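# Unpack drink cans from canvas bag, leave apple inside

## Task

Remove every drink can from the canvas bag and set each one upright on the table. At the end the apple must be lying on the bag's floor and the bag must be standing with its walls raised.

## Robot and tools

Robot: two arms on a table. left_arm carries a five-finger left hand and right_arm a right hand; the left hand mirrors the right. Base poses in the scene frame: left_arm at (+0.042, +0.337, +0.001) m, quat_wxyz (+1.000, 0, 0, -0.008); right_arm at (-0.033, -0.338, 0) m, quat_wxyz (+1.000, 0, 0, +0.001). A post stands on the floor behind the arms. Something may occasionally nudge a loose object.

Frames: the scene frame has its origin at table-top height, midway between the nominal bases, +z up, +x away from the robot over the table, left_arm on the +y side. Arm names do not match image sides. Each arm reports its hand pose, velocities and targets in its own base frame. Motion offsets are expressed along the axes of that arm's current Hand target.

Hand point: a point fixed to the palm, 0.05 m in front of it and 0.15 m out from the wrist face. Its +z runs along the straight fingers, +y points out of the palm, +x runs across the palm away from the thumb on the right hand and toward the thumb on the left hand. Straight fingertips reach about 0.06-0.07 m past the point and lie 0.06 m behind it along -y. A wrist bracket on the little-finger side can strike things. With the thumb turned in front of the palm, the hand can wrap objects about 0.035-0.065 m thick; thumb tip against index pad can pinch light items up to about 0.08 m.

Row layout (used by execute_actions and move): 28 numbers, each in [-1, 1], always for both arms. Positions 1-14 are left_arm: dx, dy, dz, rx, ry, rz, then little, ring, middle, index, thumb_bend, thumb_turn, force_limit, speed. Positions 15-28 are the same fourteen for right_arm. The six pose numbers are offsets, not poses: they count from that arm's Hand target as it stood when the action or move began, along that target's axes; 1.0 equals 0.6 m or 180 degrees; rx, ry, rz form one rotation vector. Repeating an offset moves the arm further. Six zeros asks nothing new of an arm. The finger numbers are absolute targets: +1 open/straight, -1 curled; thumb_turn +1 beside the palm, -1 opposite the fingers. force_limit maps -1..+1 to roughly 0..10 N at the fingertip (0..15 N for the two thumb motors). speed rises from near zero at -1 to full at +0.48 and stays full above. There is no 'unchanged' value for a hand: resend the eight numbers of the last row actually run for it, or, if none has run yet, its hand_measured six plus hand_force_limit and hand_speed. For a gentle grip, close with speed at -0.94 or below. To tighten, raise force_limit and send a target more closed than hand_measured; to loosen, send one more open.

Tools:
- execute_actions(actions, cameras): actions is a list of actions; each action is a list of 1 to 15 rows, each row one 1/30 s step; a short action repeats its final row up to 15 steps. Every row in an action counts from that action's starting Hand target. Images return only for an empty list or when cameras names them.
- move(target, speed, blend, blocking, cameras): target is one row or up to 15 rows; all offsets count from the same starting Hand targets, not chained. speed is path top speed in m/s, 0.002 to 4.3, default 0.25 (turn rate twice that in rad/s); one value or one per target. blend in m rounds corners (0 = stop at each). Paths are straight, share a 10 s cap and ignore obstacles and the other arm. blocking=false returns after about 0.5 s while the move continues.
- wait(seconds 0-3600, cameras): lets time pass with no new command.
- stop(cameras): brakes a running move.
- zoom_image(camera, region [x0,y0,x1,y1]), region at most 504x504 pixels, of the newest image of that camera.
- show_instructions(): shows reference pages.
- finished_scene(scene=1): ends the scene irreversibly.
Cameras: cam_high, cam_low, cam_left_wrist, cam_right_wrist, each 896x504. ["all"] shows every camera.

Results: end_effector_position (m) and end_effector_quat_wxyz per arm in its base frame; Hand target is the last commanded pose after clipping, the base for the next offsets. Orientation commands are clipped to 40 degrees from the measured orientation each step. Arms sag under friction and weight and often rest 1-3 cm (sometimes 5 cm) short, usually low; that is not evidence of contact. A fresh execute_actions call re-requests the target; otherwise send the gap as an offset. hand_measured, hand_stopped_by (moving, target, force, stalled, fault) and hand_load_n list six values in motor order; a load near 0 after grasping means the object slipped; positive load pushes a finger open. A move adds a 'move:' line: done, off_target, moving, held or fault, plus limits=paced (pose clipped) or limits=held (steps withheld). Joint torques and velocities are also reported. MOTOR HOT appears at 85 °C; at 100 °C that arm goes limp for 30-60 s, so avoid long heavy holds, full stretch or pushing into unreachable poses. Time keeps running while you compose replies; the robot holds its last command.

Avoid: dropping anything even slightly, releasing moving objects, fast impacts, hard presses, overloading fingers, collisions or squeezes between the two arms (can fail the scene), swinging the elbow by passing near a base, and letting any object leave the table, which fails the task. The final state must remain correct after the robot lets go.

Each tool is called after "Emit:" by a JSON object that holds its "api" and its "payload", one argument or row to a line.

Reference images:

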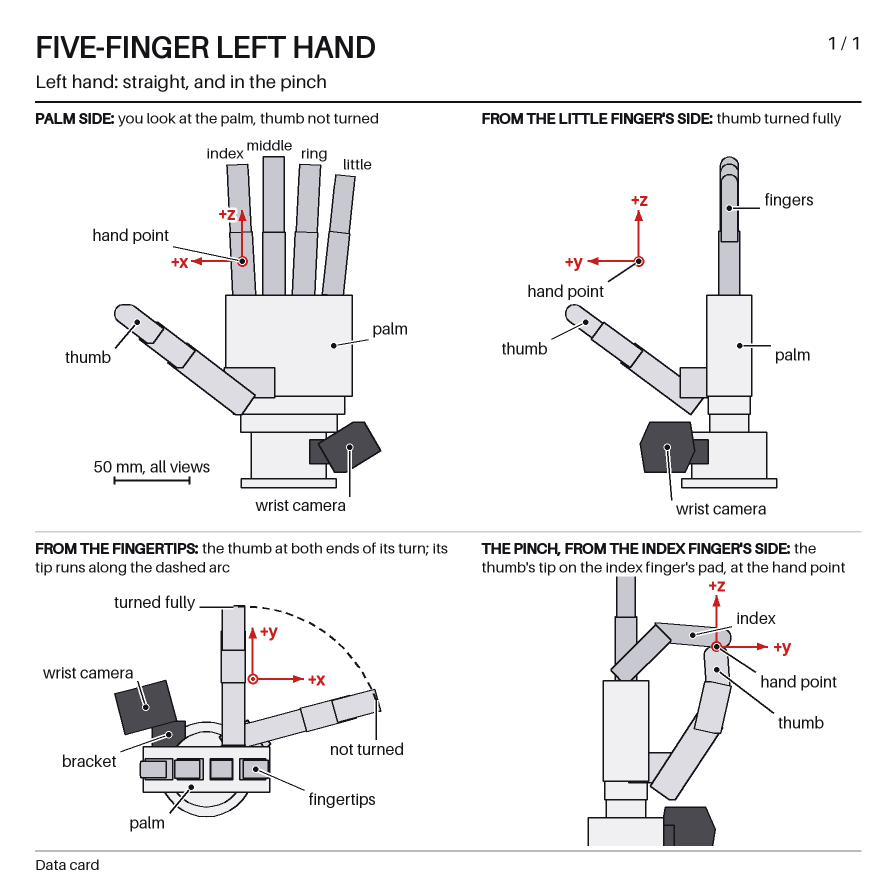

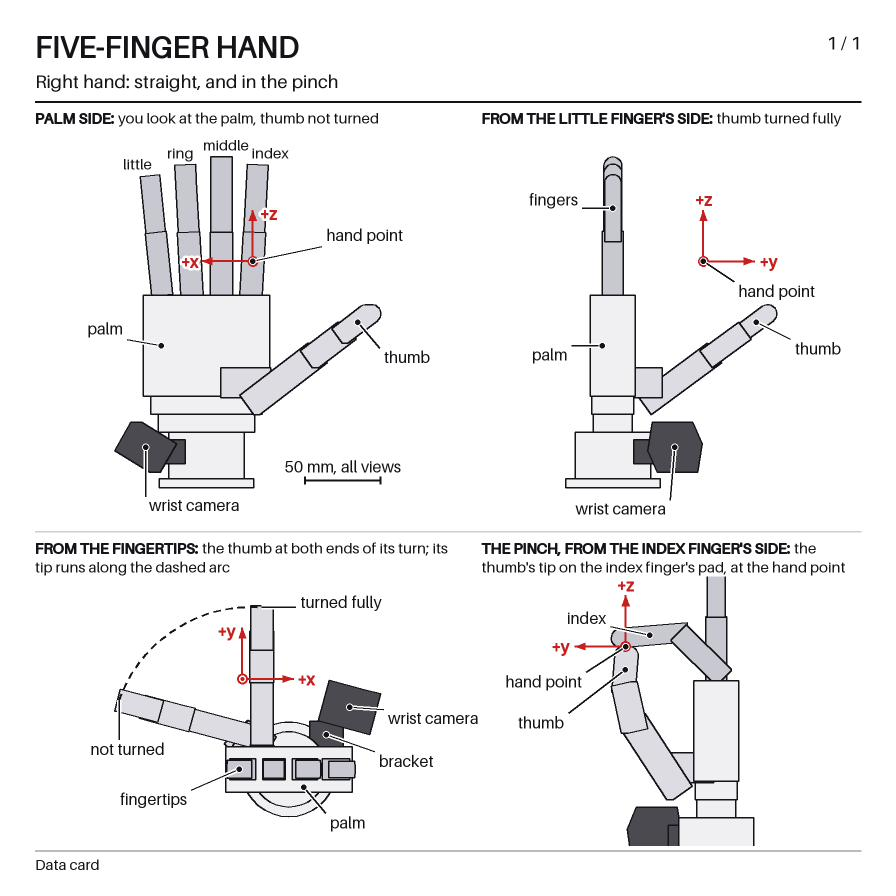

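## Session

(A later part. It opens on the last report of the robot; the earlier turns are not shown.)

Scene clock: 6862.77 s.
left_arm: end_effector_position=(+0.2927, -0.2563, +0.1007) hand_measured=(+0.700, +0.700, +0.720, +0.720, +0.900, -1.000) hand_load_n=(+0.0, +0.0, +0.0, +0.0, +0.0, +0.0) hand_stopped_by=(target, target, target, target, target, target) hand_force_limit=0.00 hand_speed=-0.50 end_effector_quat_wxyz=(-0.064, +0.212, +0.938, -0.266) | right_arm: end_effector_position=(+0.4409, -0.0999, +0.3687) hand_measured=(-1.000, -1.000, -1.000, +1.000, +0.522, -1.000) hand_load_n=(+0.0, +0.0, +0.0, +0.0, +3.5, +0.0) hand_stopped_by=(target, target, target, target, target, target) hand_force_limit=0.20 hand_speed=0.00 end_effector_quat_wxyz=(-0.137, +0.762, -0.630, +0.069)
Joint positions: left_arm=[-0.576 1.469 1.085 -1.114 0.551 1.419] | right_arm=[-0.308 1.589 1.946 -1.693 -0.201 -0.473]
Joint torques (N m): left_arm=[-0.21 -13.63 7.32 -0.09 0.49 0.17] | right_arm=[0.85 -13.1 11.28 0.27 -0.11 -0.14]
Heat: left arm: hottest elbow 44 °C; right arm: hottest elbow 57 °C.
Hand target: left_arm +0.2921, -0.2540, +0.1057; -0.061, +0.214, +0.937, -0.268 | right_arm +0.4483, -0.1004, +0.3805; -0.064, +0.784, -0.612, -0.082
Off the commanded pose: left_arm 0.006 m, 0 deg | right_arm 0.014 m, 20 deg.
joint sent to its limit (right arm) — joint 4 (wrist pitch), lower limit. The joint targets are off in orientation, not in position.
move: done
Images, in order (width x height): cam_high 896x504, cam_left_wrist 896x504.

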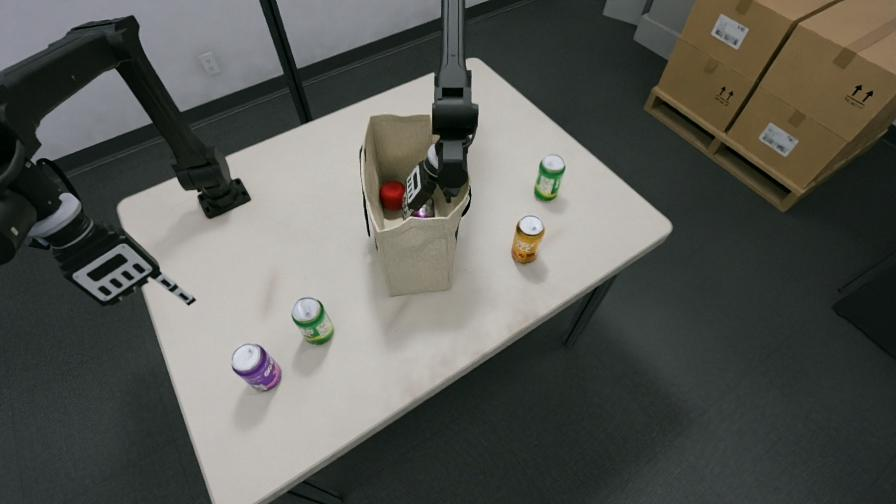

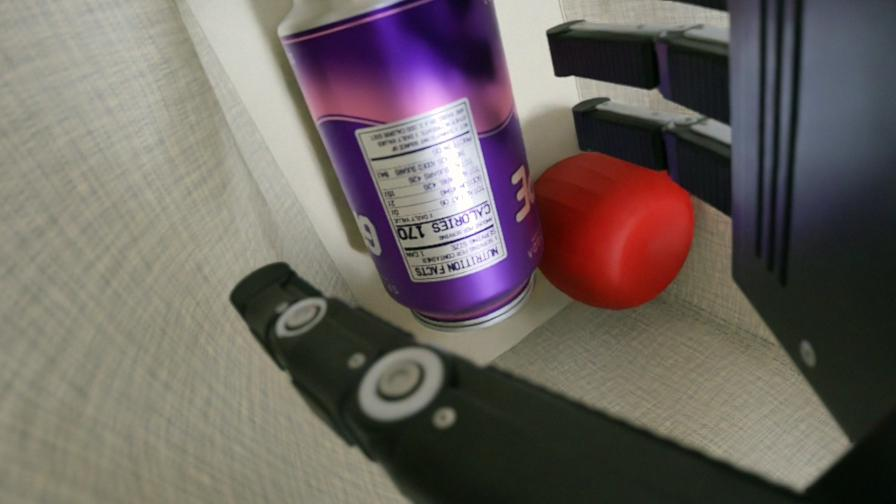

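Emit:
{"api": "move", "payload": {
  "target": [
    [0.0333,0.0,0.0,0,0,0,0.7,0.7,0.72,0.72,0.9,-1,0.0,-0.5,0,0,0,0,0,0,-1,-1,-1,1,0.52,-1,0.2,0.0],
    [0.0333,0.0458,0.0892,0,0,0,0.7,0.7,0.72,0.72,0.9,-1,0.0,-0.5,0,0,0,0,0,0,-1,-1,-1,1,0.52,-1,0.2,0.0]
  ],
  "speed": 0.05,
  "cameras": ["cam_left_wrist"]
}}

Scene clock: 6907.60 s.
left_arm: end_effector_position=(+0.2738, -0.2487, +0.0529) hand_measured=(+0.700, +0.700, +0.720, +0.720, +0.900, -1.000) hand_load_n=(+0.0, +0.0, +0.0, +0.0, +0.0, +0.5) hand_stopped_by=(target, target, target, target, target, target) hand_force_limit=0.00 hand_speed=-0.50 end_effector_quat_wxyz=(-0.055, +0.217, +0.936, -0.270) | right_arm: end_effector_position=(+0.4409, -0.0999, +0.3687) hand_measured=(-1.000, -1.000, -1.000, +1.000, +0.522, -1.000) hand_load_n=(+0.0, +0.5, +0.0, +0.0, +3.5, +0.0) hand_stopped_by=(target, target, target, target, target, target) hand_force_limit=0.20 hand_speed=0.00 end_effector_quat_wxyz=(-0.137, +0.762, -0.630, +0.069)
Joint positions: left_arm=[-0.587 1.463 0.94 -0.951 0.551 1.412] | right_arm=[-0.308 1.589 1.946 -1.693 -0.201 -0.473]
Joint torques (N m): left_arm=[-0.97 -9.93 6.61 0.73 0.44 0.06] | right_arm=[0.79 -13.1 11.25 0.27 -0.11 -0.13]
Heat: left arm: hottest elbow 41 °C; right arm: hottest elbow 57 °C.
Hand target: left_arm +0.2719, -0.2498, +0.0457; -0.061, +0.214, +0.937, -0.268 | right_arm +0.4483, -0.1004, +0.3805; -0.064, +0.784, -0.612, -0.082
Off the commanded pose: left_arm 0.008 m, 1 deg | right_arm 0.014 m, 20 deg.
joint sent to its limit (right arm) — joint 4 (wrist pitch), lower limit. The joint targets are off in orientation, not in position.
move: done

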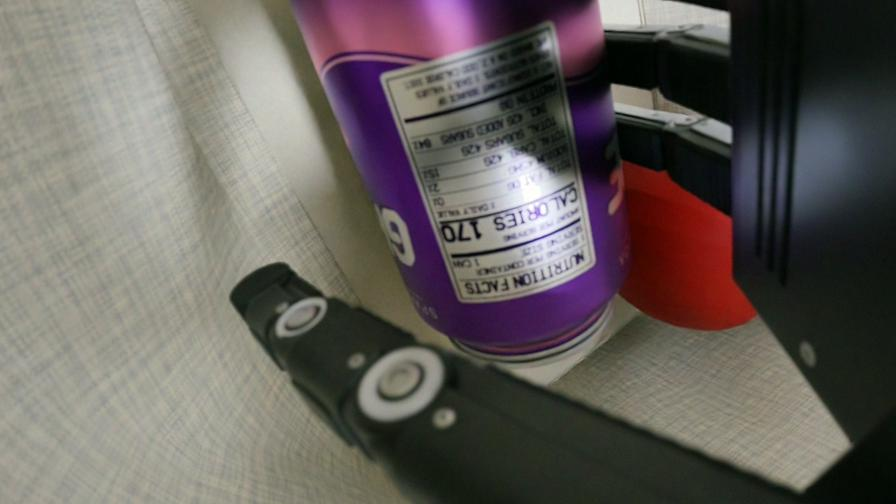

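Emit:
{"api": "move", "payload": {
  "target": [0,0.008,0.012,0,0,0,0.7,0.7,0.3,0.3,0.45,-1,-0.3,-0.87,0,0,0,0,0,0,-1,-1,-1,1,0.52,-1,0.2,0.0],
  "speed": 0.05,
  "cameras": ["cam_left_wrist"]
}}

Scene clock: 6917.37 s.
left_arm: end_effector_position=(+0.2736, -0.2493, +0.0444) hand_measured=(+0.700, +0.700, +0.324, +0.302, +0.694, -1.000) hand_load_n=(+0.0, +0.0, +2.0, +6.0, +8.5, +0.0) hand_stopped_by=(target, target, force, force, force, target) hand_force_limit=-0.30 hand_speed=-0.87 end_effector_quat_wxyz=(-0.056, +0.217, +0.936, -0.271) | right_arm: end_effector_position=(+0.4409, -0.0999, +0.3687) hand_measured=(-1.000, -1.000, -1.000, +1.000, +0.522, -1.000) hand_load_n=(+0.0, +0.5, +0.0, +0.0, +3.5, +0.0) hand_stopped_by=(target, target, target, target, target, target) hand_force_limit=0.20 hand_speed=0.00 end_effector_quat_wxyz=(-0.137, +0.762, -0.630, +0.069)
Joint positions: left_arm=[-0.587 1.476 0.928 -0.925 0.552 1.412] | right_arm=[-0.308 1.589 1.946 -1.693 -0.201 -0.473]
Joint torques (N m): left_arm=[-0.85 -9.99 6.49 0.7 0.37 0.05] | right_arm=[0.79 -13.04 11.26 0.27 -0.11 -0.14]
Heat: left arm: hottest elbow 40 °C; right arm: hottest elbow 57 °C.
Hand target: left_arm +0.2721, -0.2496, +0.0370; -0.061, +0.214, +0.937, -0.268 | right_arm +0.4483, -0.1004, +0.3805; -0.064, +0.784, -0.612, -0.082
Off the commanded pose: left_arm 0.008 m, 1 deg | right_arm 0.014 m, 20 deg.
joint sent to its limit (right arm) — joint 4 (wrist pitch), lower limit. The joint targets are off in orientation, not in position.
move: done

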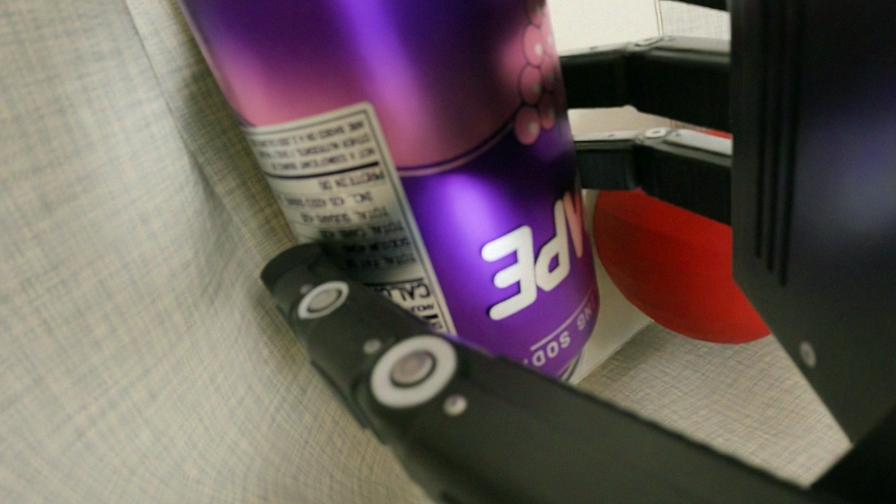

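Emit:
{"api": "move", "payload": {
  "target": [0,0,0,0,0,0,0.7,0.7,0.1,0.1,0.3,-1,0.5,-0.87,0,0,0,0,0,0,-1,-1,-1,1,0.52,-1,0.2,0.0],
  "speed": 0.05,
  "cameras": ["cam_left_wrist"]
}}

Scene clock: 6922.83 s.
left_arm: end_effector_position=(+0.2735, -0.2494, +0.0442) hand_measured=(+0.700, +0.700, +0.304, +0.294, +0.694, -1.000) hand_load_n=(+0.0, +0.0, +8.5, +5.0, +13.5, +1.5) hand_stopped_by=(target, target, force, force, force, target) hand_force_limit=0.50 hand_speed=-0.87 end_effector_quat_wxyz=(-0.056, +0.217, +0.936, -0.271) | right_arm: end_effector_position=(+0.4409, -0.0999, +0.3687) hand_measured=(-1.000, -1.000, -1.000, +1.000, +0.522, -1.000) hand_load_n=(+0.0, +0.0, +0.0, +0.5, +3.5, +0.0) hand_stopped_by=(target, target, target, target, target, target) hand_force_limit=0.20 hand_speed=0.00 end_effector_quat_wxyz=(-0.137, +0.762, -0.630, +0.069)
Joint positions: left_arm=[-0.588 1.476 0.928 -0.925 0.552 1.412] | right_arm=[-0.308 1.589 1.946 -1.693 -0.201 -0.473]
Joint torques (N m): left_arm=[-0.97 -10.17 6.43 0.72 0.37 0.05] | right_arm=[0.79 -13.16 11.26 0.28 -0.11 -0.14]
Heat: left arm: hottest elbow 40 °C; right arm: hottest elbow 57 °C.
Hand target: left_arm +0.2720, -0.2496, +0.0370; -0.061, +0.214, +0.937, -0.268 | right_arm +0.4483, -0.1004, +0.3805; -0.064, +0.784, -0.612, -0.082
Off the commanded pose: left_arm 0.007 m, 1 deg | right_arm 0.014 m, 20 deg.
joint sent to its limit (right arm) — joint 4 (wrist pitch), lower limit. The joint targets are off in orientation, not in position.
move: done

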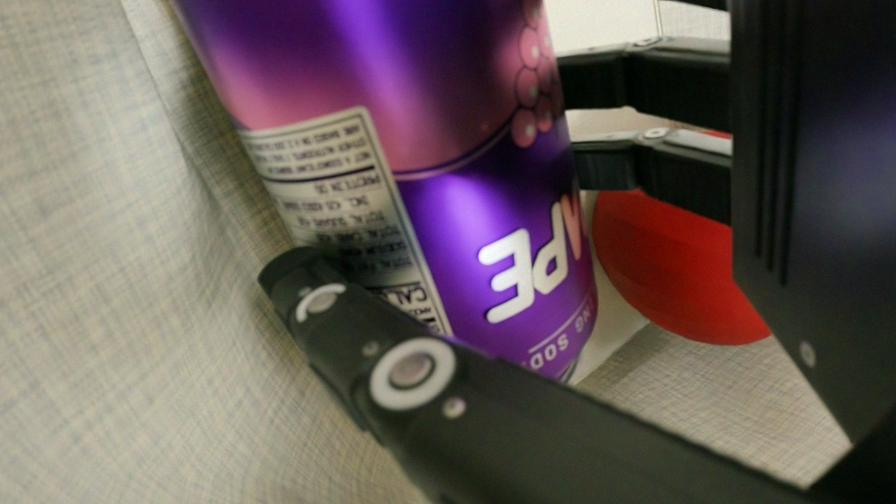

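Emit:
{"api": "move", "payload": {
  "target": [-0.0332,-0.061,-0.0503,0,0,0,0.7,0.7,0.1,0.1,0.3,-1,0.5,-0.87,0,0,0,0,0,0,-1,-1,-1,1,0.52,-1,0.2,0.0],
  "speed": 0.03,
  "cameras": ["cam_left_wrist", "cam_high"]
}}

Scene clock: 6930.90 s.
left_arm: end_effector_position=(+0.2689, -0.2574, +0.0649) hand_measured=(+0.700, +0.700, +0.304, +0.294, +0.694, -1.000) hand_load_n=(+0.0, +0.0, +7.5, +7.0, +12.5, +0.0) hand_stopped_by=(target, target, force, force, force, target) hand_force_limit=0.50 hand_speed=-0.87 end_effector_quat_wxyz=(-0.077, +0.211, +0.939, -0.261) | right_arm: end_effector_position=(+0.4409, -0.0999, +0.3687) hand_measured=(-1.000, -1.000, -1.000, +1.000, +0.522, -1.000) hand_load_n=(+0.0, +0.0, +0.0, +0.0, +3.5, +0.0) hand_stopped_by=(target, target, target, target, target, target) hand_force_limit=0.20 hand_speed=0.00 end_effector_quat_wxyz=(-0.137, +0.762, -0.630, +0.069)
Joint positions: left_arm=[-0.613 1.48 0.991 -1.018 0.548 1.382] | right_arm=[-0.308 1.589 1.946 -1.693 -0.201 -0.473]
Joint torques (N m): left_arm=[-1.32 -11.93 11.47 -0.18 0.5 0] | right_arm=[0.73 -13.1 11.26 0.27 -0.11 -0.14]
Heat: left arm: hottest elbow 40 °C; right arm: hottest elbow 57 °C.
Hand target: left_arm +0.2833, -0.2718, +0.0821; -0.062, +0.214, +0.937, -0.268 | right_arm +0.4483, -0.1004, +0.3805; -0.064, +0.784, -0.612, -0.082
Off the commanded pose: left_arm 0.027 m, 2 deg | right_arm 0.014 m, 20 deg.
joint sent to its limit (right arm) — joint 4 (wrist pitch), lower limit. The joint targets are off in orientation, not in position.
move: off_target (left_arm)
Images, in order (width x height): cam_high 896x504, cam_left_wrist 896x504.

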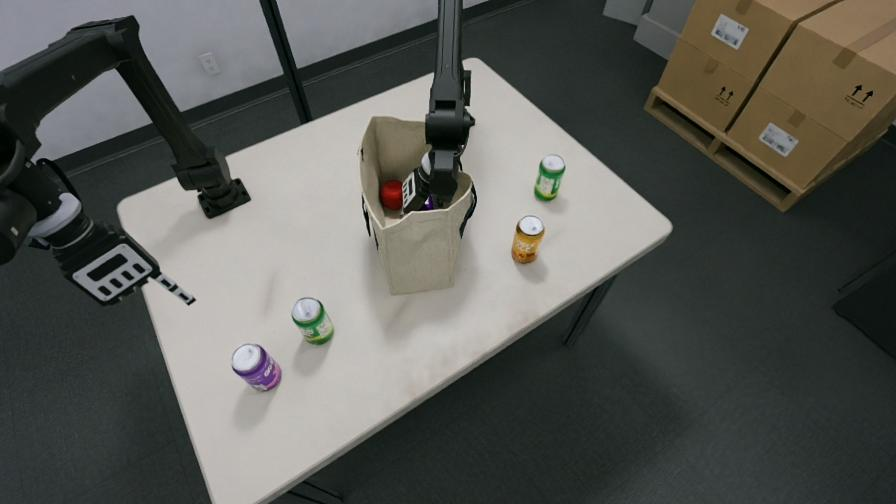

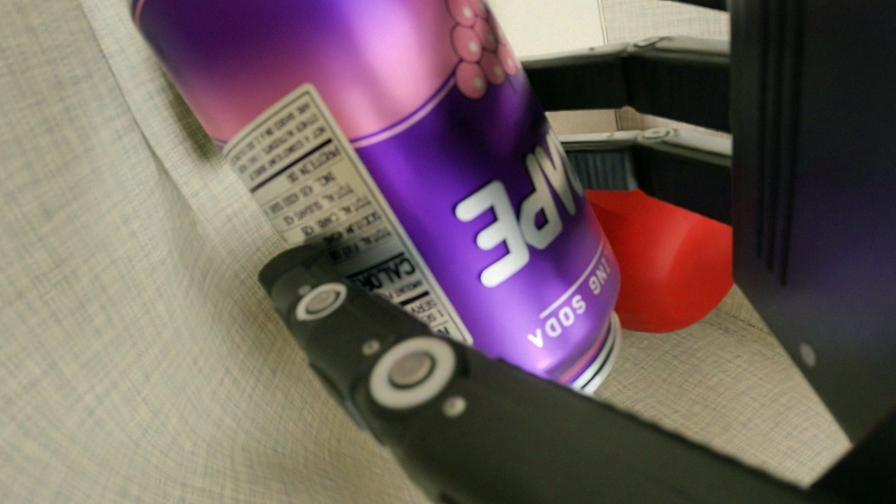

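Emit:
{"api": "move", "payload": {
  "target": [-0.0498,-0.0265,-0.0425,0,0,0,0.7,0.7,0.1,0.1,0.3,-1,0.5,-0.87,0,0,0,0,0,0,-1,-1,-1,1,0.52,-1,0.2,0.0],
  "speed": 0.03,
  "cameras": ["cam_left_wrist", "cam_high"]
}}

Scene clock: 6949.17 s.
left_arm: end_effector_position=(+0.2981, -0.2780, +0.1043) hand_measured=(+0.700, +0.700, +0.302, +0.294, +0.690, -1.000) hand_load_n=(+0.0, +0.0, +0.5, +0.0, +0.0, +0.0) hand_stopped_by=(target, target, force, force, force, target) hand_force_limit=0.50 hand_speed=-0.87 end_effector_quat_wxyz=(-0.068, +0.213, +0.938, -0.265) | right_arm: end_effector_position=(+0.4409, -0.0999, +0.3687) hand_measured=(-1.000, -1.000, -1.000, +1.000, +0.522, -1.000) hand_load_n=(+0.0, +0.0, +0.0, +0.0, +3.5, +0.0) hand_stopped_by=(target, target, target, target, target, target) hand_force_limit=0.20 hand_speed=0.00 end_effector_quat_wxyz=(-0.137, +0.762, -0.630, +0.069)
Joint positions: left_arm=[-0.613 1.51 1.14 -1.116 0.548 1.382] | right_arm=[-0.308 1.589 1.946 -1.693 -0.201 -0.473]
Joint torques (N m): left_arm=[-0.21 -11.69 10.88 0.02 0.49 0.14] | right_arm=[0.73 -13.1 11.28 0.27 -0.11 -0.14]
Heat: left arm: hottest elbow 40 °C; right arm: hottest elbow 57 °C.
Hand target: left_arm +0.3102, -0.2848, +0.1120; -0.062, +0.214, +0.937, -0.268 | right_arm +0.4483, -0.1004, +0.3805; -0.064, +0.784, -0.612, -0.082
Off the commanded pose: left_arm 0.016 m, 1 deg | right_arm 0.014 m, 20 deg.
joint sent to its limit (right arm) — joint 4 (wrist pitch), lower limit. The joint targets are off in orientation, not in position.
move: off_target (left_arm)
Images, in order (width x height): cam_high 896x504, cam_left_wrist 896x504.

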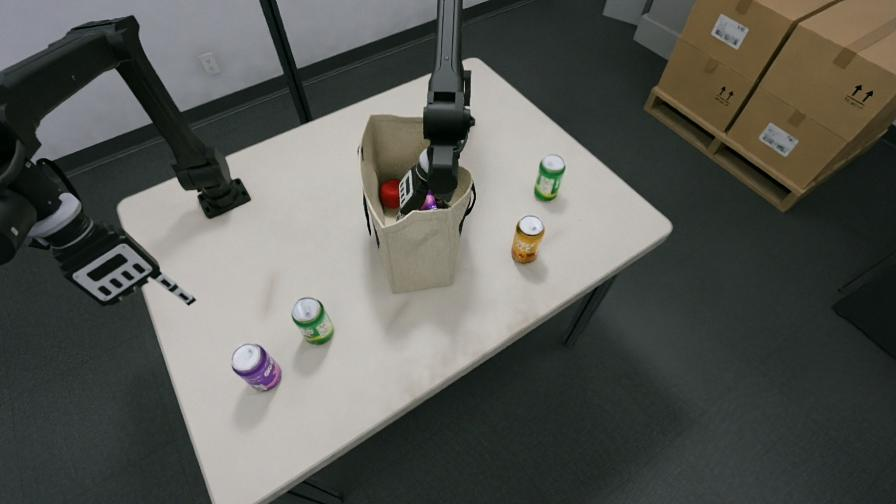

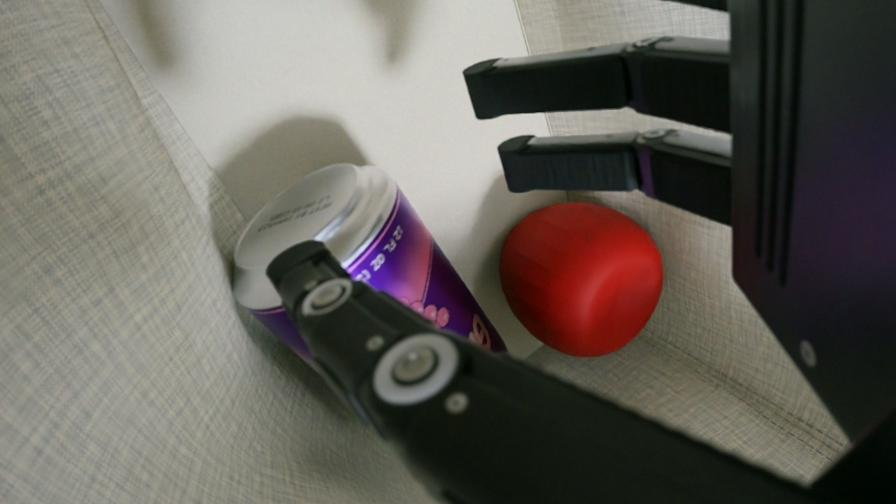

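Emit:
{"api": "move", "payload": {
  "target": [
    [0,0,0,0,0,0,0.7,0.7,0.72,0.72,0.9,-1,0.0,-0.5,0,0,0,0,0,0,-1,-1,-1,1,0.52,-1,0.2,0.0],
    [0,-0.11,-0.2,0,0,0,0.7,0.7,0.72,0.72,0.9,-1,0.0,-0.5,0,0,0,0,0,0,-1,-1,-1,1,0.52,-1,0.2,0.0],
    [0,-0.11,-0.36,0,0,0,0.7,0.7,0.72,0.72,0.9,-1,0.0,-0.5,0,0,0,0,0,0,-1,-1,-1,1,0.52,-1,0.2,0.0]
  ],
  "speed": 0.08,
  "cameras": ["cam_left_wrist", "cam_high"]
}}

Scene clock: 6980.53 s.
left_arm: end_effector_position=(+0.3304, -0.2331, +0.3099) hand_measured=(+0.700, +0.700, +0.720, +0.720, +0.900, -1.000) hand_load_n=(+0.0, +0.0, +0.0, +0.0, +0.0, +0.0) hand_stopped_by=(target, target, target, target, target, target) hand_force_limit=0.00 hand_speed=-0.50 end_effector_quat_wxyz=(-0.047, +0.198, +0.941, -0.269) | right_arm: end_effector_position=(+0.4409, -0.0999, +0.3687) hand_measured=(-1.000, -1.000, -1.000, +1.000, +0.522, -1.000) hand_load_n=(+0.0, +0.0, +0.0, +0.0, +3.5, +0.0) hand_stopped_by=(target, target, target, target, target, target) hand_force_limit=0.20 hand_speed=0.00 end_effector_quat_wxyz=(-0.137, +0.762, -0.630, +0.069)
Joint positions: left_arm=[-0.482 1.45 1.625 -1.683 0.55 1.485] | right_arm=[-0.308 1.589 1.946 -1.693 -0.201 -0.473]
Joint torques (N m): left_arm=[-0.56 -13.68 11.22 -0.01 0.32 0.2] | right_arm=[0.73 -13.16 11.26 0.27 -0.11 -0.14]
Heat: left arm: hottest elbow 44 °C; right arm: hottest elbow 57 °C.
Hand target: left_arm +0.3357, -0.2323, +0.3302; -0.062, +0.214, +0.937, -0.268 | right_arm +0.4483, -0.1004, +0.3805; -0.064, +0.784, -0.612, -0.082
Off the commanded pose: left_arm 0.021 m, 3 deg | right_arm 0.014 m, 20 deg.
joint sent to its limit (left arm) — joint 4 (wrist pitch), lower limit. The joint targets are off in orientation, not in position.
joint sent to its limit (right arm) — joint 4 (wrist pitch), lower limit. The joint targets are off in orientation, not in position.
move: off_target (left_arm)
Images, in order (width x height): cam_high 896x504, cam_left_wrist 896x504.

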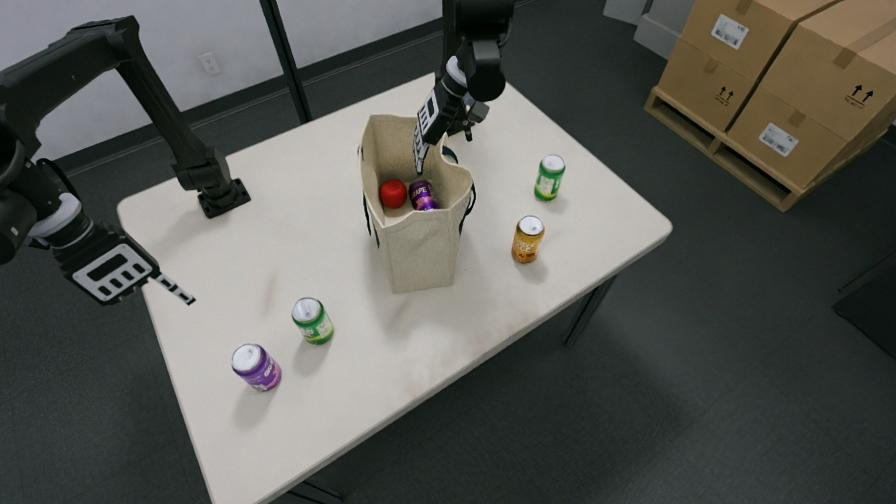

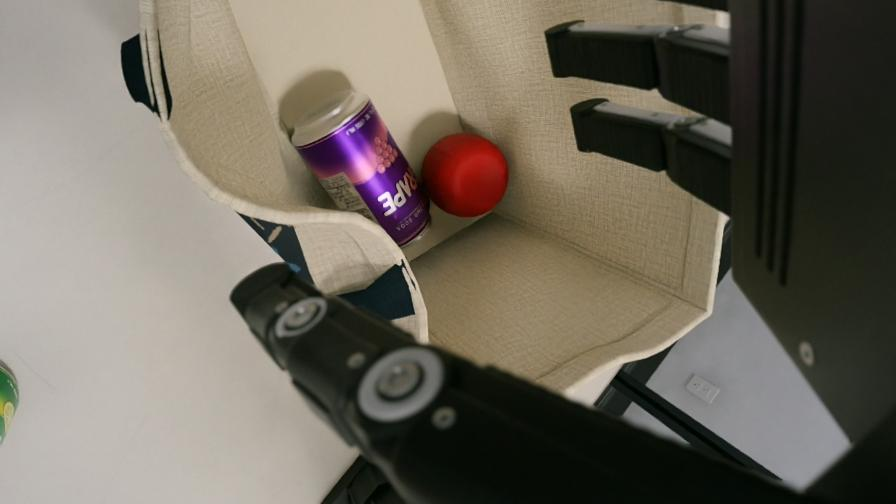

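Emit:
{"api": "zoom_image", "payload": {
  "camera": "cam_high",
  "region": [340, 100, 500, 300]
}}

Scaled by 2.520 from the camera's image (finer frame: 1280x720).

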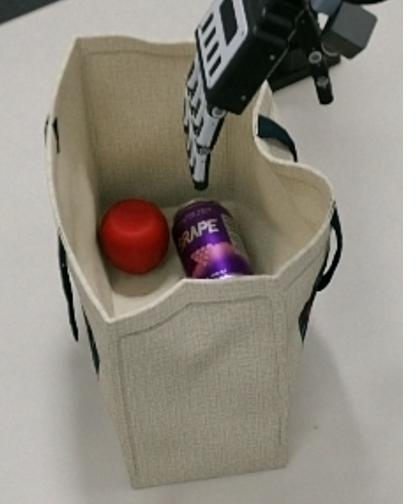

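Emit:
{"api": "move", "payload": {
  "target": [
    [0.1252,-0.032,0.0791,-0.0185,-0.12,-0.06,0.7,0.7,0.72,0.72,0.3,-1,0.0,-0.3,0,0,0,0,0,0,-1,-1,-1,1,0.52,-1,0.2,0.0],
    [0.1252,0.131,0.3409,-0.0185,-0.12,-0.06,0.7,0.7,0.72,0.72,0.3,-1,0.0,-0.3,0,0,0,0,0,0,-1,-1,-1,1,0.52,-1,0.2,0.0]
  ],
  "speed": 0.1,
  "cameras": ["cam_left_wrist", "cam_high"]
}}

Scene clock: 7092.70 s.
left_arm: end_effector_position=(+0.2473, -0.2323, +0.1156) hand_measured=(+0.700, +0.700, +0.720, +0.720, +0.300, -1.000) hand_load_n=(+0.0, +0.0, +0.0, +0.0, +0.0, +0.0) hand_stopped_by=(target, target, target, target, target, target) hand_force_limit=0.00 hand_speed=-0.30 end_effector_quat_wxyz=(+0.093, +0.073, +0.956, -0.267) | right_arm: end_effector_position=(+0.4409, -0.0999, +0.3687) hand_measured=(-1.000, -1.000, -1.000, +1.000, +0.522, -1.000) hand_load_n=(+0.0, +0.0, +0.0, +0.0, +3.5, +0.0) hand_stopped_by=(target, target, target, target, target, target) hand_force_limit=0.20 hand_speed=0.00 end_effector_quat_wxyz=(-0.137, +0.762, -0.630, +0.069)
Joint positions: left_arm=[-0.656 1.082 0.775 -0.791 0.337 0.986] | right_arm=[-0.308 1.589 1.946 -1.693 -0.201 -0.473]
Joint torques (N m): left_arm=[-1.26 -5.77 8.53 1.51 0.1 0.07] | right_arm=[0.73 -13.1 11.25 0.27 -0.11 -0.14]
Heat: left arm: hottest elbow 43 °C; right arm: hottest elbow 57 °C.
Hand target: left_arm +0.2499, -0.2370, +0.1151; +0.096, +0.073, +0.955, -0.270 | right_arm +0.4483, -0.1004, +0.3805; -0.064, +0.784, -0.612, -0.082
Off the commanded pose: left_arm 0.005 m, 0 deg | right_arm 0.014 m, 20 deg.
joint sent to its limit (right arm) — joint 4 (wrist pitch), lower limit. The joint targets are off in orientation, not in position.
move: done
Images, in order (width x height): cam_high 896x504, cam_left_wrist 896x504.

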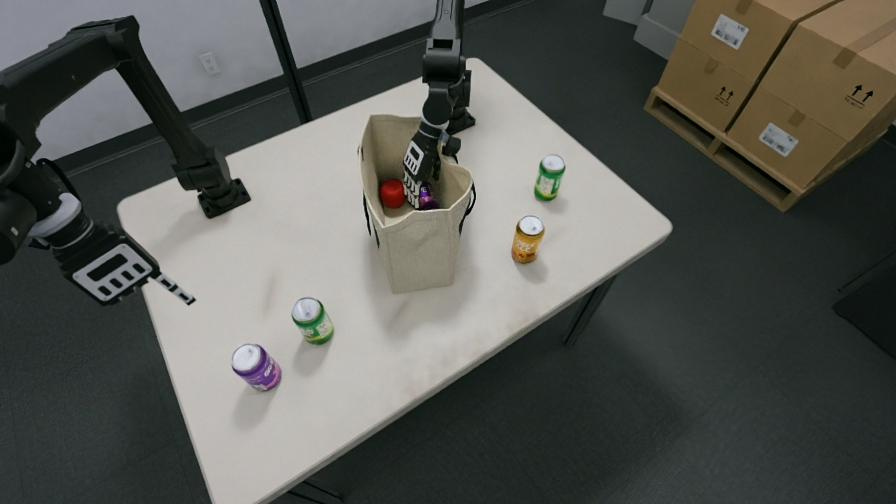

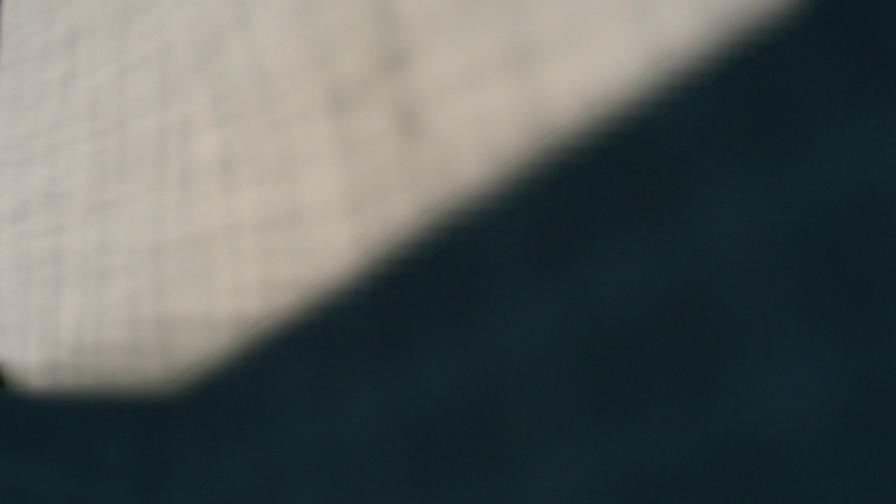

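Emit:
{"api": "zoom_image", "payload": {
  "camera": "cam_high",
  "region": [340, 80, 500, 300]
}}

Scaled by 2.291 from the camera's image (finer frame: 1280x720).

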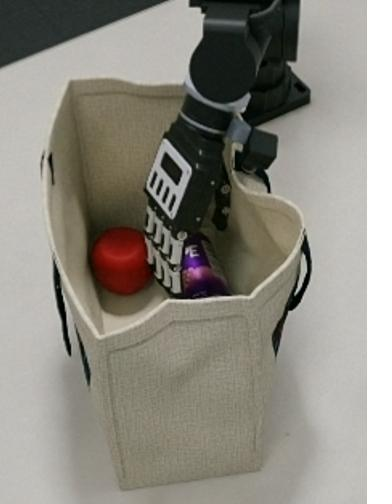

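Emit:
{"api": "move", "payload": {
  "target": [
    [-0.0692,-0.1542,-0.258,0,0,0,0.3,0.3,0.3,0.3,0.3,-1,0.0,-0.3,0,0,0,0,0,0,-1,-1,-1,1,0.52,-1,0.2,0.0],
    [-0.0409,-0.2322,-0.219,0,0,0,0.3,0.3,0.3,0.3,0.3,-1,0.0,-0.3,0,0,0,0,0,0,-1,-1,-1,1,0.52,-1,0.2,0.0],
    [0.0283,-0.078,0.039,0,0,0,0.3,0.3,0.3,0.3,0.3,-1,0.0,-0.3,0,0,0,0,0,0,-1,-1,-1,1,0.52,-1,0.2,0.0]
  ],
  "speed": 0.1,
  "cameras": ["cam_left_wrist", "cam_high"]
}}

Emit:
{"api": "zoom_image", "payload": {
  "camera": "cam_high",
  "region": [340, 80, 500, 300]
}}

Scene clock: 7130.37 s.
left_arm: end_effector_position=(+0.2258, -0.2824, +0.1160) hand_measured=(+0.300, +0.300, +0.300, +0.300, +0.300, -1.000) hand_load_n=(+0.0, +0.0, +0.0, +0.0, +0.0, +0.5) hand_stopped_by=(target, target, target, target, target, target) hand_force_limit=0.00 hand_speed=-0.30 end_effector_quat_wxyz=(+0.094, +0.074, +0.956, -0.266) | right_arm: end_effector_position=(+0.4409, -0.0999, +0.3687) hand_measured=(-1.000, -1.000, -1.000, +1.000, +0.522, -1.000) hand_load_n=(+0.0, +0.0, +0.0, +0.0, +3.5, +0.0) hand_stopped_by=(target, target, target, target, target, target) hand_force_limit=0.20 hand_speed=0.00 end_effector_quat_wxyz=(-0.137, +0.762, -0.630, +0.069)
Joint positions: left_arm=[-0.823 1.128 0.804 -0.729 0.257 0.834] | right_arm=[-0.308 1.589 1.946 -1.693 -0.201 -0.473]
Joint torques (N m): left_arm=[-0.97 -6.48 8.49 1.54 0.02 0.06] | right_arm=[0.73 -13.1 11.26 0.27 -0.11 -0.14]
Heat: left arm: hottest elbow 44 °C; right arm: hottest elbow 57 °C.
Hand target: left_arm +0.2279, -0.2875, +0.1152; +0.096, +0.073, +0.955, -0.270 | right_arm +0.4483, -0.1004, +0.3805; -0.064, +0.784, -0.612, -0.082
Off the commanded pose: left_arm 0.005 m, 1 deg | right_arm 0.014 m, 20 deg.
joint sent to its limit (right arm) — joint 4 (wrist pitch), lower limit. The joint targets are off in orientation, not in position.
move: done
Images, in order (width x height): cam_high 896x504, cam_left_wrist 896x504.

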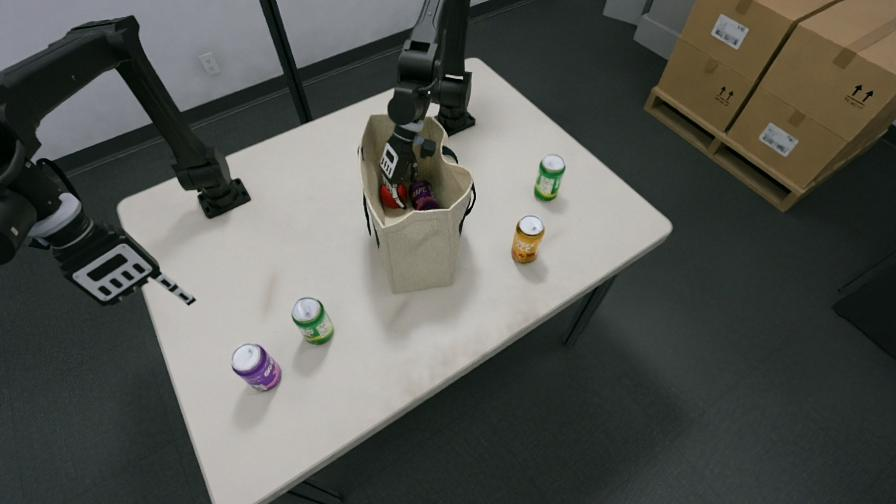

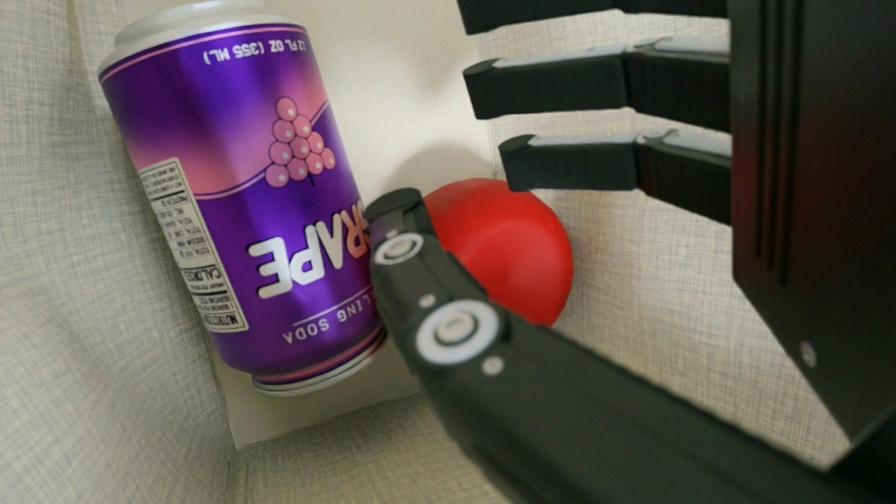

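Scaled by 2.291 from the camera's image (finer frame: 1280x720).

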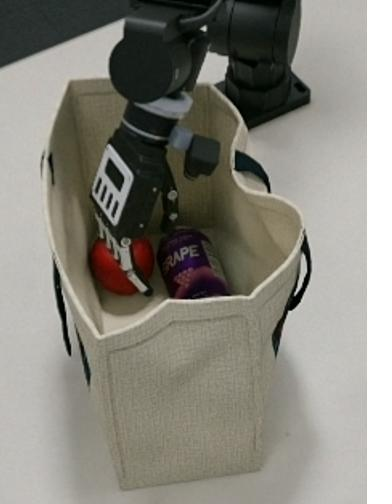

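Emit:
{"api": "move", "payload": {
  "target": [
    [0,0,0,0,0,0,0.7,0.7,0.72,0.72,0.9,-1,0.0,-0.3,0,0,0,0,0,0,-1,-1,-1,1,0.52,-1,0.2,0.0],
    [-0.0172,0.0889,-0.0485,0,0,0,0.7,0.7,0.72,0.72,0.9,-1,0.0,-0.3,0,0,0,0,0,0,-1,-1,-1,1,0.52,-1,0.2,0.0]
  ],
  "speed": 0.06,
  "cameras": ["cam_left_wrist"]
}}

Scene clock: 7161.20 s.
left_arm: end_effector_position=(+0.2457, -0.2320, +0.1139) hand_measured=(+0.700, +0.700, +0.720, +0.720, +0.900, -1.000) hand_load_n=(+0.0, +0.0, +0.0, +0.0, -0.5, +0.5) hand_stopped_by=(target, target, target, target, target, target) hand_force_limit=0.00 hand_speed=-0.30 end_effector_quat_wxyz=(+0.097, +0.074, +0.955, -0.270) | right_arm: end_effector_position=(+0.4409, -0.0999, +0.3687) hand_measured=(-1.000, -1.000, -1.000, +1.000, +0.522, -1.000) hand_load_n=(+0.0, +0.0, +0.0, +0.0, +3.5, +0.0) hand_stopped_by=(target, target, target, target, target, target) hand_force_limit=0.20 hand_speed=0.00 end_effector_quat_wxyz=(-0.137, +0.762, -0.630, +0.069)
Joint positions: left_arm=[-0.657 1.071 0.761 -0.777 0.338 0.985] | right_arm=[-0.308 1.589 1.946 -1.693 -0.201 -0.473]
Joint torques (N m): left_arm=[-0.32 -7.36 7.82 0.76 0.27 0.18] | right_arm=[0.73 -13.16 11.29 0.25 -0.11 -0.14]
Heat: left arm: hottest elbow 43 °C; right arm: hottest elbow 57 °C.
Hand target: left_arm +0.2439, -0.2279, +0.1151; +0.096, +0.073, +0.955, -0.270 | right_arm +0.4483, -0.1004, +0.3805; -0.064, +0.784, -0.612, -0.082
Off the commanded pose: left_arm 0.005 m, 0 deg | right_arm 0.014 m, 20 deg.
joint sent to its limit (right arm) — joint 4 (wrist pitch), lower limit. The joint targets are off in orientation, not in position.
move: done

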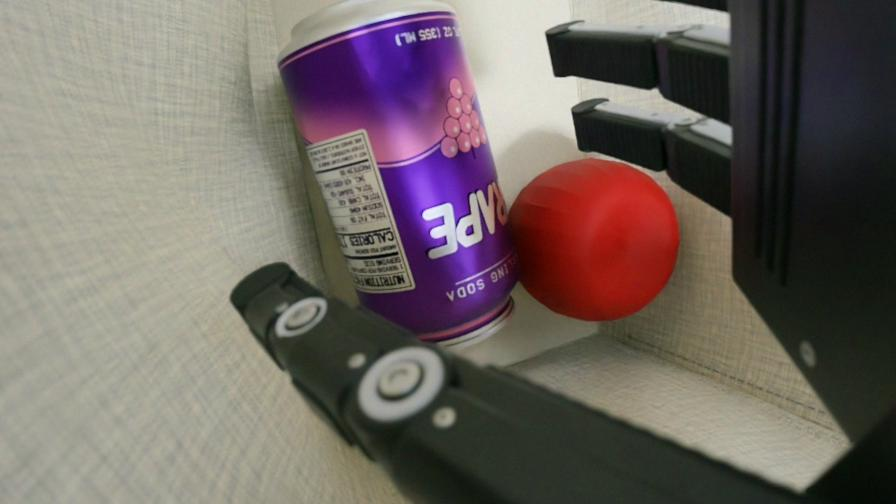

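Emit:
{"api": "move", "payload": {
  "target": [0.0263,0.0682,0.0977,0,0,0,0.7,0.7,0.72,0.72,0.9,-1,0.0,-0.3,0,0,0,0,0,0,-1,-1,-1,1,0.52,-1,0.2,0.0],
  "speed": 0.05,
  "cameras": ["cam_left_wrist"]
}}

Scene clock: 7188.80 s.
left_arm: end_effector_position=(+0.2452, -0.2261, +0.0509) hand_measured=(+0.700, +0.700, +0.720, +0.720, +0.900, -1.000) hand_load_n=(+0.0, +0.0, +0.0, +0.0, -0.5, +0.0) hand_stopped_by=(target, target, target, target, target, target) hand_force_limit=0.00 hand_speed=-0.30 end_effector_quat_wxyz=(+0.102, +0.079, +0.953, -0.274) | right_arm: end_effector_position=(+0.4409, -0.0999, +0.3687) hand_measured=(-1.000, -1.000, -1.000, +1.000, +0.522, -1.000) hand_load_n=(+0.0, +0.0, +0.0, +0.0, +4.0, +0.0) hand_stopped_by=(target, target, target, target, target, target) hand_force_limit=0.20 hand_speed=0.00 end_effector_quat_wxyz=(-0.137, +0.762, -0.630, +0.069)
Joint positions: left_arm=[-0.642 1.136 0.623 -0.567 0.347 1.006] | right_arm=[-0.308 1.589 1.946 -1.693 -0.201 -0.473]
Joint torques (N m): left_arm=[-0.38 -4.48 6.89 1.44 0.17 0.11] | right_arm=[0.73 -13.1 11.28 0.25 -0.11 -0.14]
Heat: left arm: hottest elbow 40 °C; right arm: hottest elbow 57 °C.
Hand target: left_arm +0.2449, -0.2230, +0.0421; +0.096, +0.073, +0.955, -0.270 | right_arm +0.4483, -0.1004, +0.3805; -0.064, +0.784, -0.612, -0.082
Off the commanded pose: left_arm 0.009 m, 1 deg | right_arm 0.014 m, 20 deg.
joint sent to its limit (right arm) — joint 4 (wrist pitch), lower limit. The joint targets are off in orientation, not in position.
move: done

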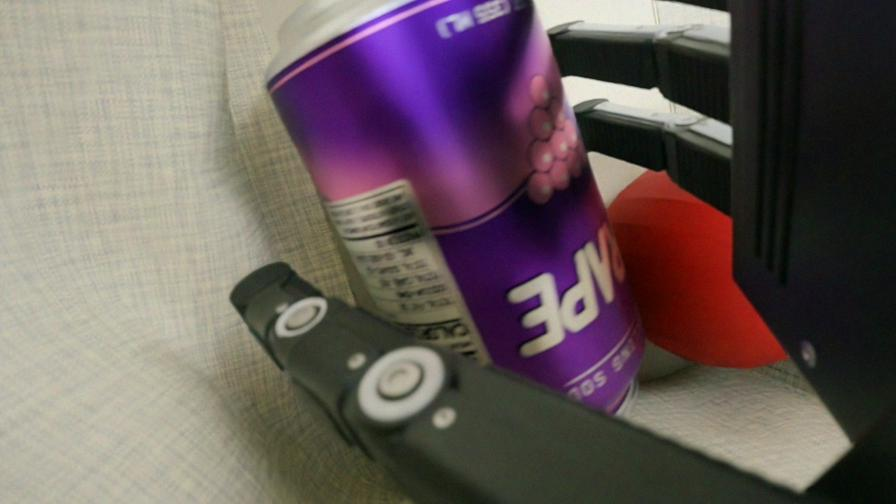

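Emit:
{"api": "move", "payload": {
  "target": [0,0,0,0,0,0,0.7,0.7,0.3,0.3,0.45,-1,-0.3,-0.87,0,0,0,0,0,0,-1,-1,-1,1,0.52,-1,0.2,0.0],
  "speed": 0.05,
  "cameras": ["cam_left_wrist"]
}}

Emit:
{"api": "move", "payload": {
  "target": [0,0,0,0,0,0,0.7,0.7,0.0,0.0,0.2,-1,0.6,-0.87,0,0,0,0,0,0,-1,-1,-1,1,0.52,-1,0.2,0.0],
  "speed": 0.05,
  "cameras": ["cam_left_wrist"]
}}

Scene clock: 7198.03 s.
left_arm: end_effector_position=(+0.2452, -0.2265, +0.0510) hand_measured=(+0.700, +0.700, +0.324, +0.300, +0.680, -1.000) hand_load_n=(+0.0, +0.0, +5.0, +0.5, +5.0, +0.5) hand_stopped_by=(target, target, force, target, force, target) hand_force_limit=-0.30 hand_speed=-0.87 end_effector_quat_wxyz=(+0.102, +0.079, +0.953, -0.275) | right_arm: end_effector_position=(+0.4409, -0.0999, +0.3687) hand_measured=(-1.000, -1.000, -1.000, +1.000, +0.522, -1.000) hand_load_n=(+0.0, +0.0, +0.0, +0.0, +3.5, +0.0) hand_stopped_by=(target, target, target, target, target, target) hand_force_limit=0.20 hand_speed=0.00 end_effector_quat_wxyz=(-0.137, +0.762, -0.630, +0.069)
Joint positions: left_arm=[-0.642 1.136 0.623 -0.566 0.349 1.006] | right_arm=[-0.308 1.589 1.946 -1.693 -0.201 -0.473]
Joint torques (N m): left_arm=[-0.09 -4.84 6.84 1.22 0.11 0.11] | right_arm=[0.67 -13.1 11.28 0.27 -0.11 -0.14]
Heat: left arm: hottest elbow 40 °C; right arm: hottest elbow 57 °C.
Hand target: left_arm +0.2449, -0.2230, +0.0421; +0.096, +0.073, +0.955, -0.270 | right_arm +0.4483, -0.1004, +0.3805; -0.064, +0.784, -0.612, -0.082
Off the commanded pose: left_arm 0.010 m, 1 deg | right_arm 0.014 m, 20 deg.
joint sent to its limit (right arm) — joint 4 (wrist pitch), lower limit. The joint targets are off in orientation, not in position.
move: done

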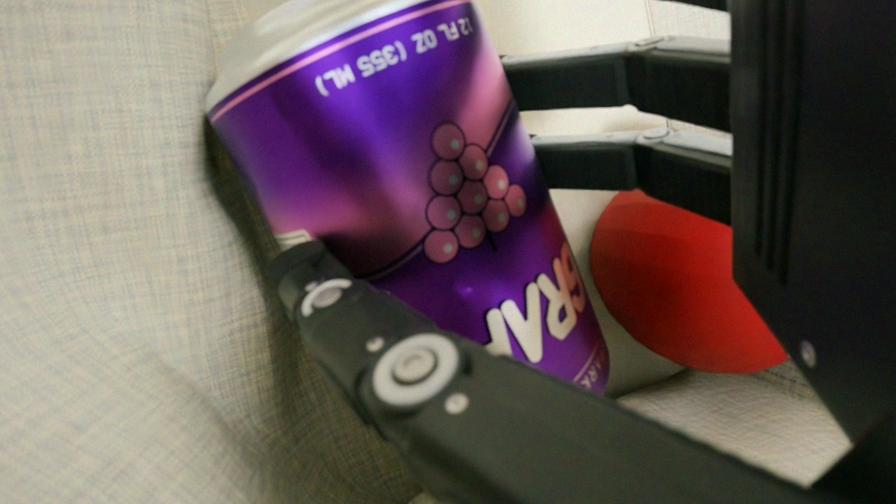

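Scene clock: 7198.53 s.
left_arm: end_effector_position=(+0.2453, -0.2266, +0.0510) hand_measured=(+0.700, +0.700, +0.302, +0.268, +0.674, -1.000) hand_load_n=(-0.5, +0.0, +7.0, +8.5, +14.5, +1.5) hand_stopped_by=(target, target, force, force, force, target) hand_force_limit=0.60 hand_speed=-0.87 end_effector_quat_wxyz=(+0.102, +0.079, +0.953, -0.275) | right_arm: end_effector_position=(+0.4409, -0.0999, +0.3687) hand_measured=(-1.000, -1.000, -1.000, +1.000, +0.522, -1.000) hand_load_n=(+0.0, +0.0, +0.0, +0.0, +3.5, +0.0) hand_stopped_by=(target, target, target, target, target, target) hand_force_limit=0.20 hand_speed=0.00 end_effector_quat_wxyz=(-0.137, +0.762, -0.630, +0.069)
Joint positions: left_arm=[-0.642 1.136 0.623 -0.565 0.349 1.006] | right_arm=[-0.308 1.589 1.946 -1.693 -0.201 -0.473]
Joint torques (N m): left_arm=[0.09 -4.78 6.93 1.24 0.13 0.11] | right_arm=[0.79 -13.04 11.28 0.27 -0.11 -0.14]
Heat: left arm: hottest elbow 40 °C; right arm: hottest elbow 57 °C.
Hand target: left_arm +0.2450, -0.2231, +0.0421; +0.096, +0.073, +0.955, -0.270 | right_arm +0.4483, -0.1004, +0.3805; -0.064, +0.784, -0.612, -0.082
Off the commanded pose: left_arm 0.010 m, 1 deg | right_arm 0.014 m, 20 deg.
joint sent to its limit (right arm) — joint 4 (wrist pitch), lower limit. The joint targets are off in orientation, not in position.
move: done

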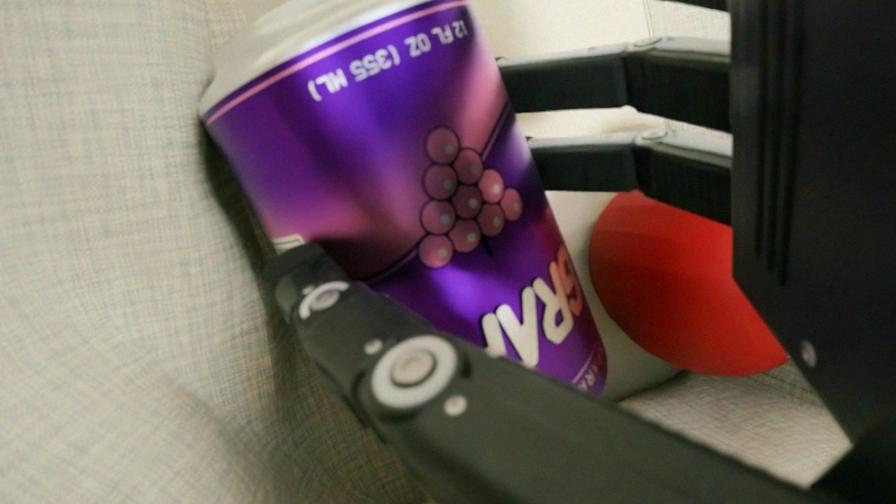

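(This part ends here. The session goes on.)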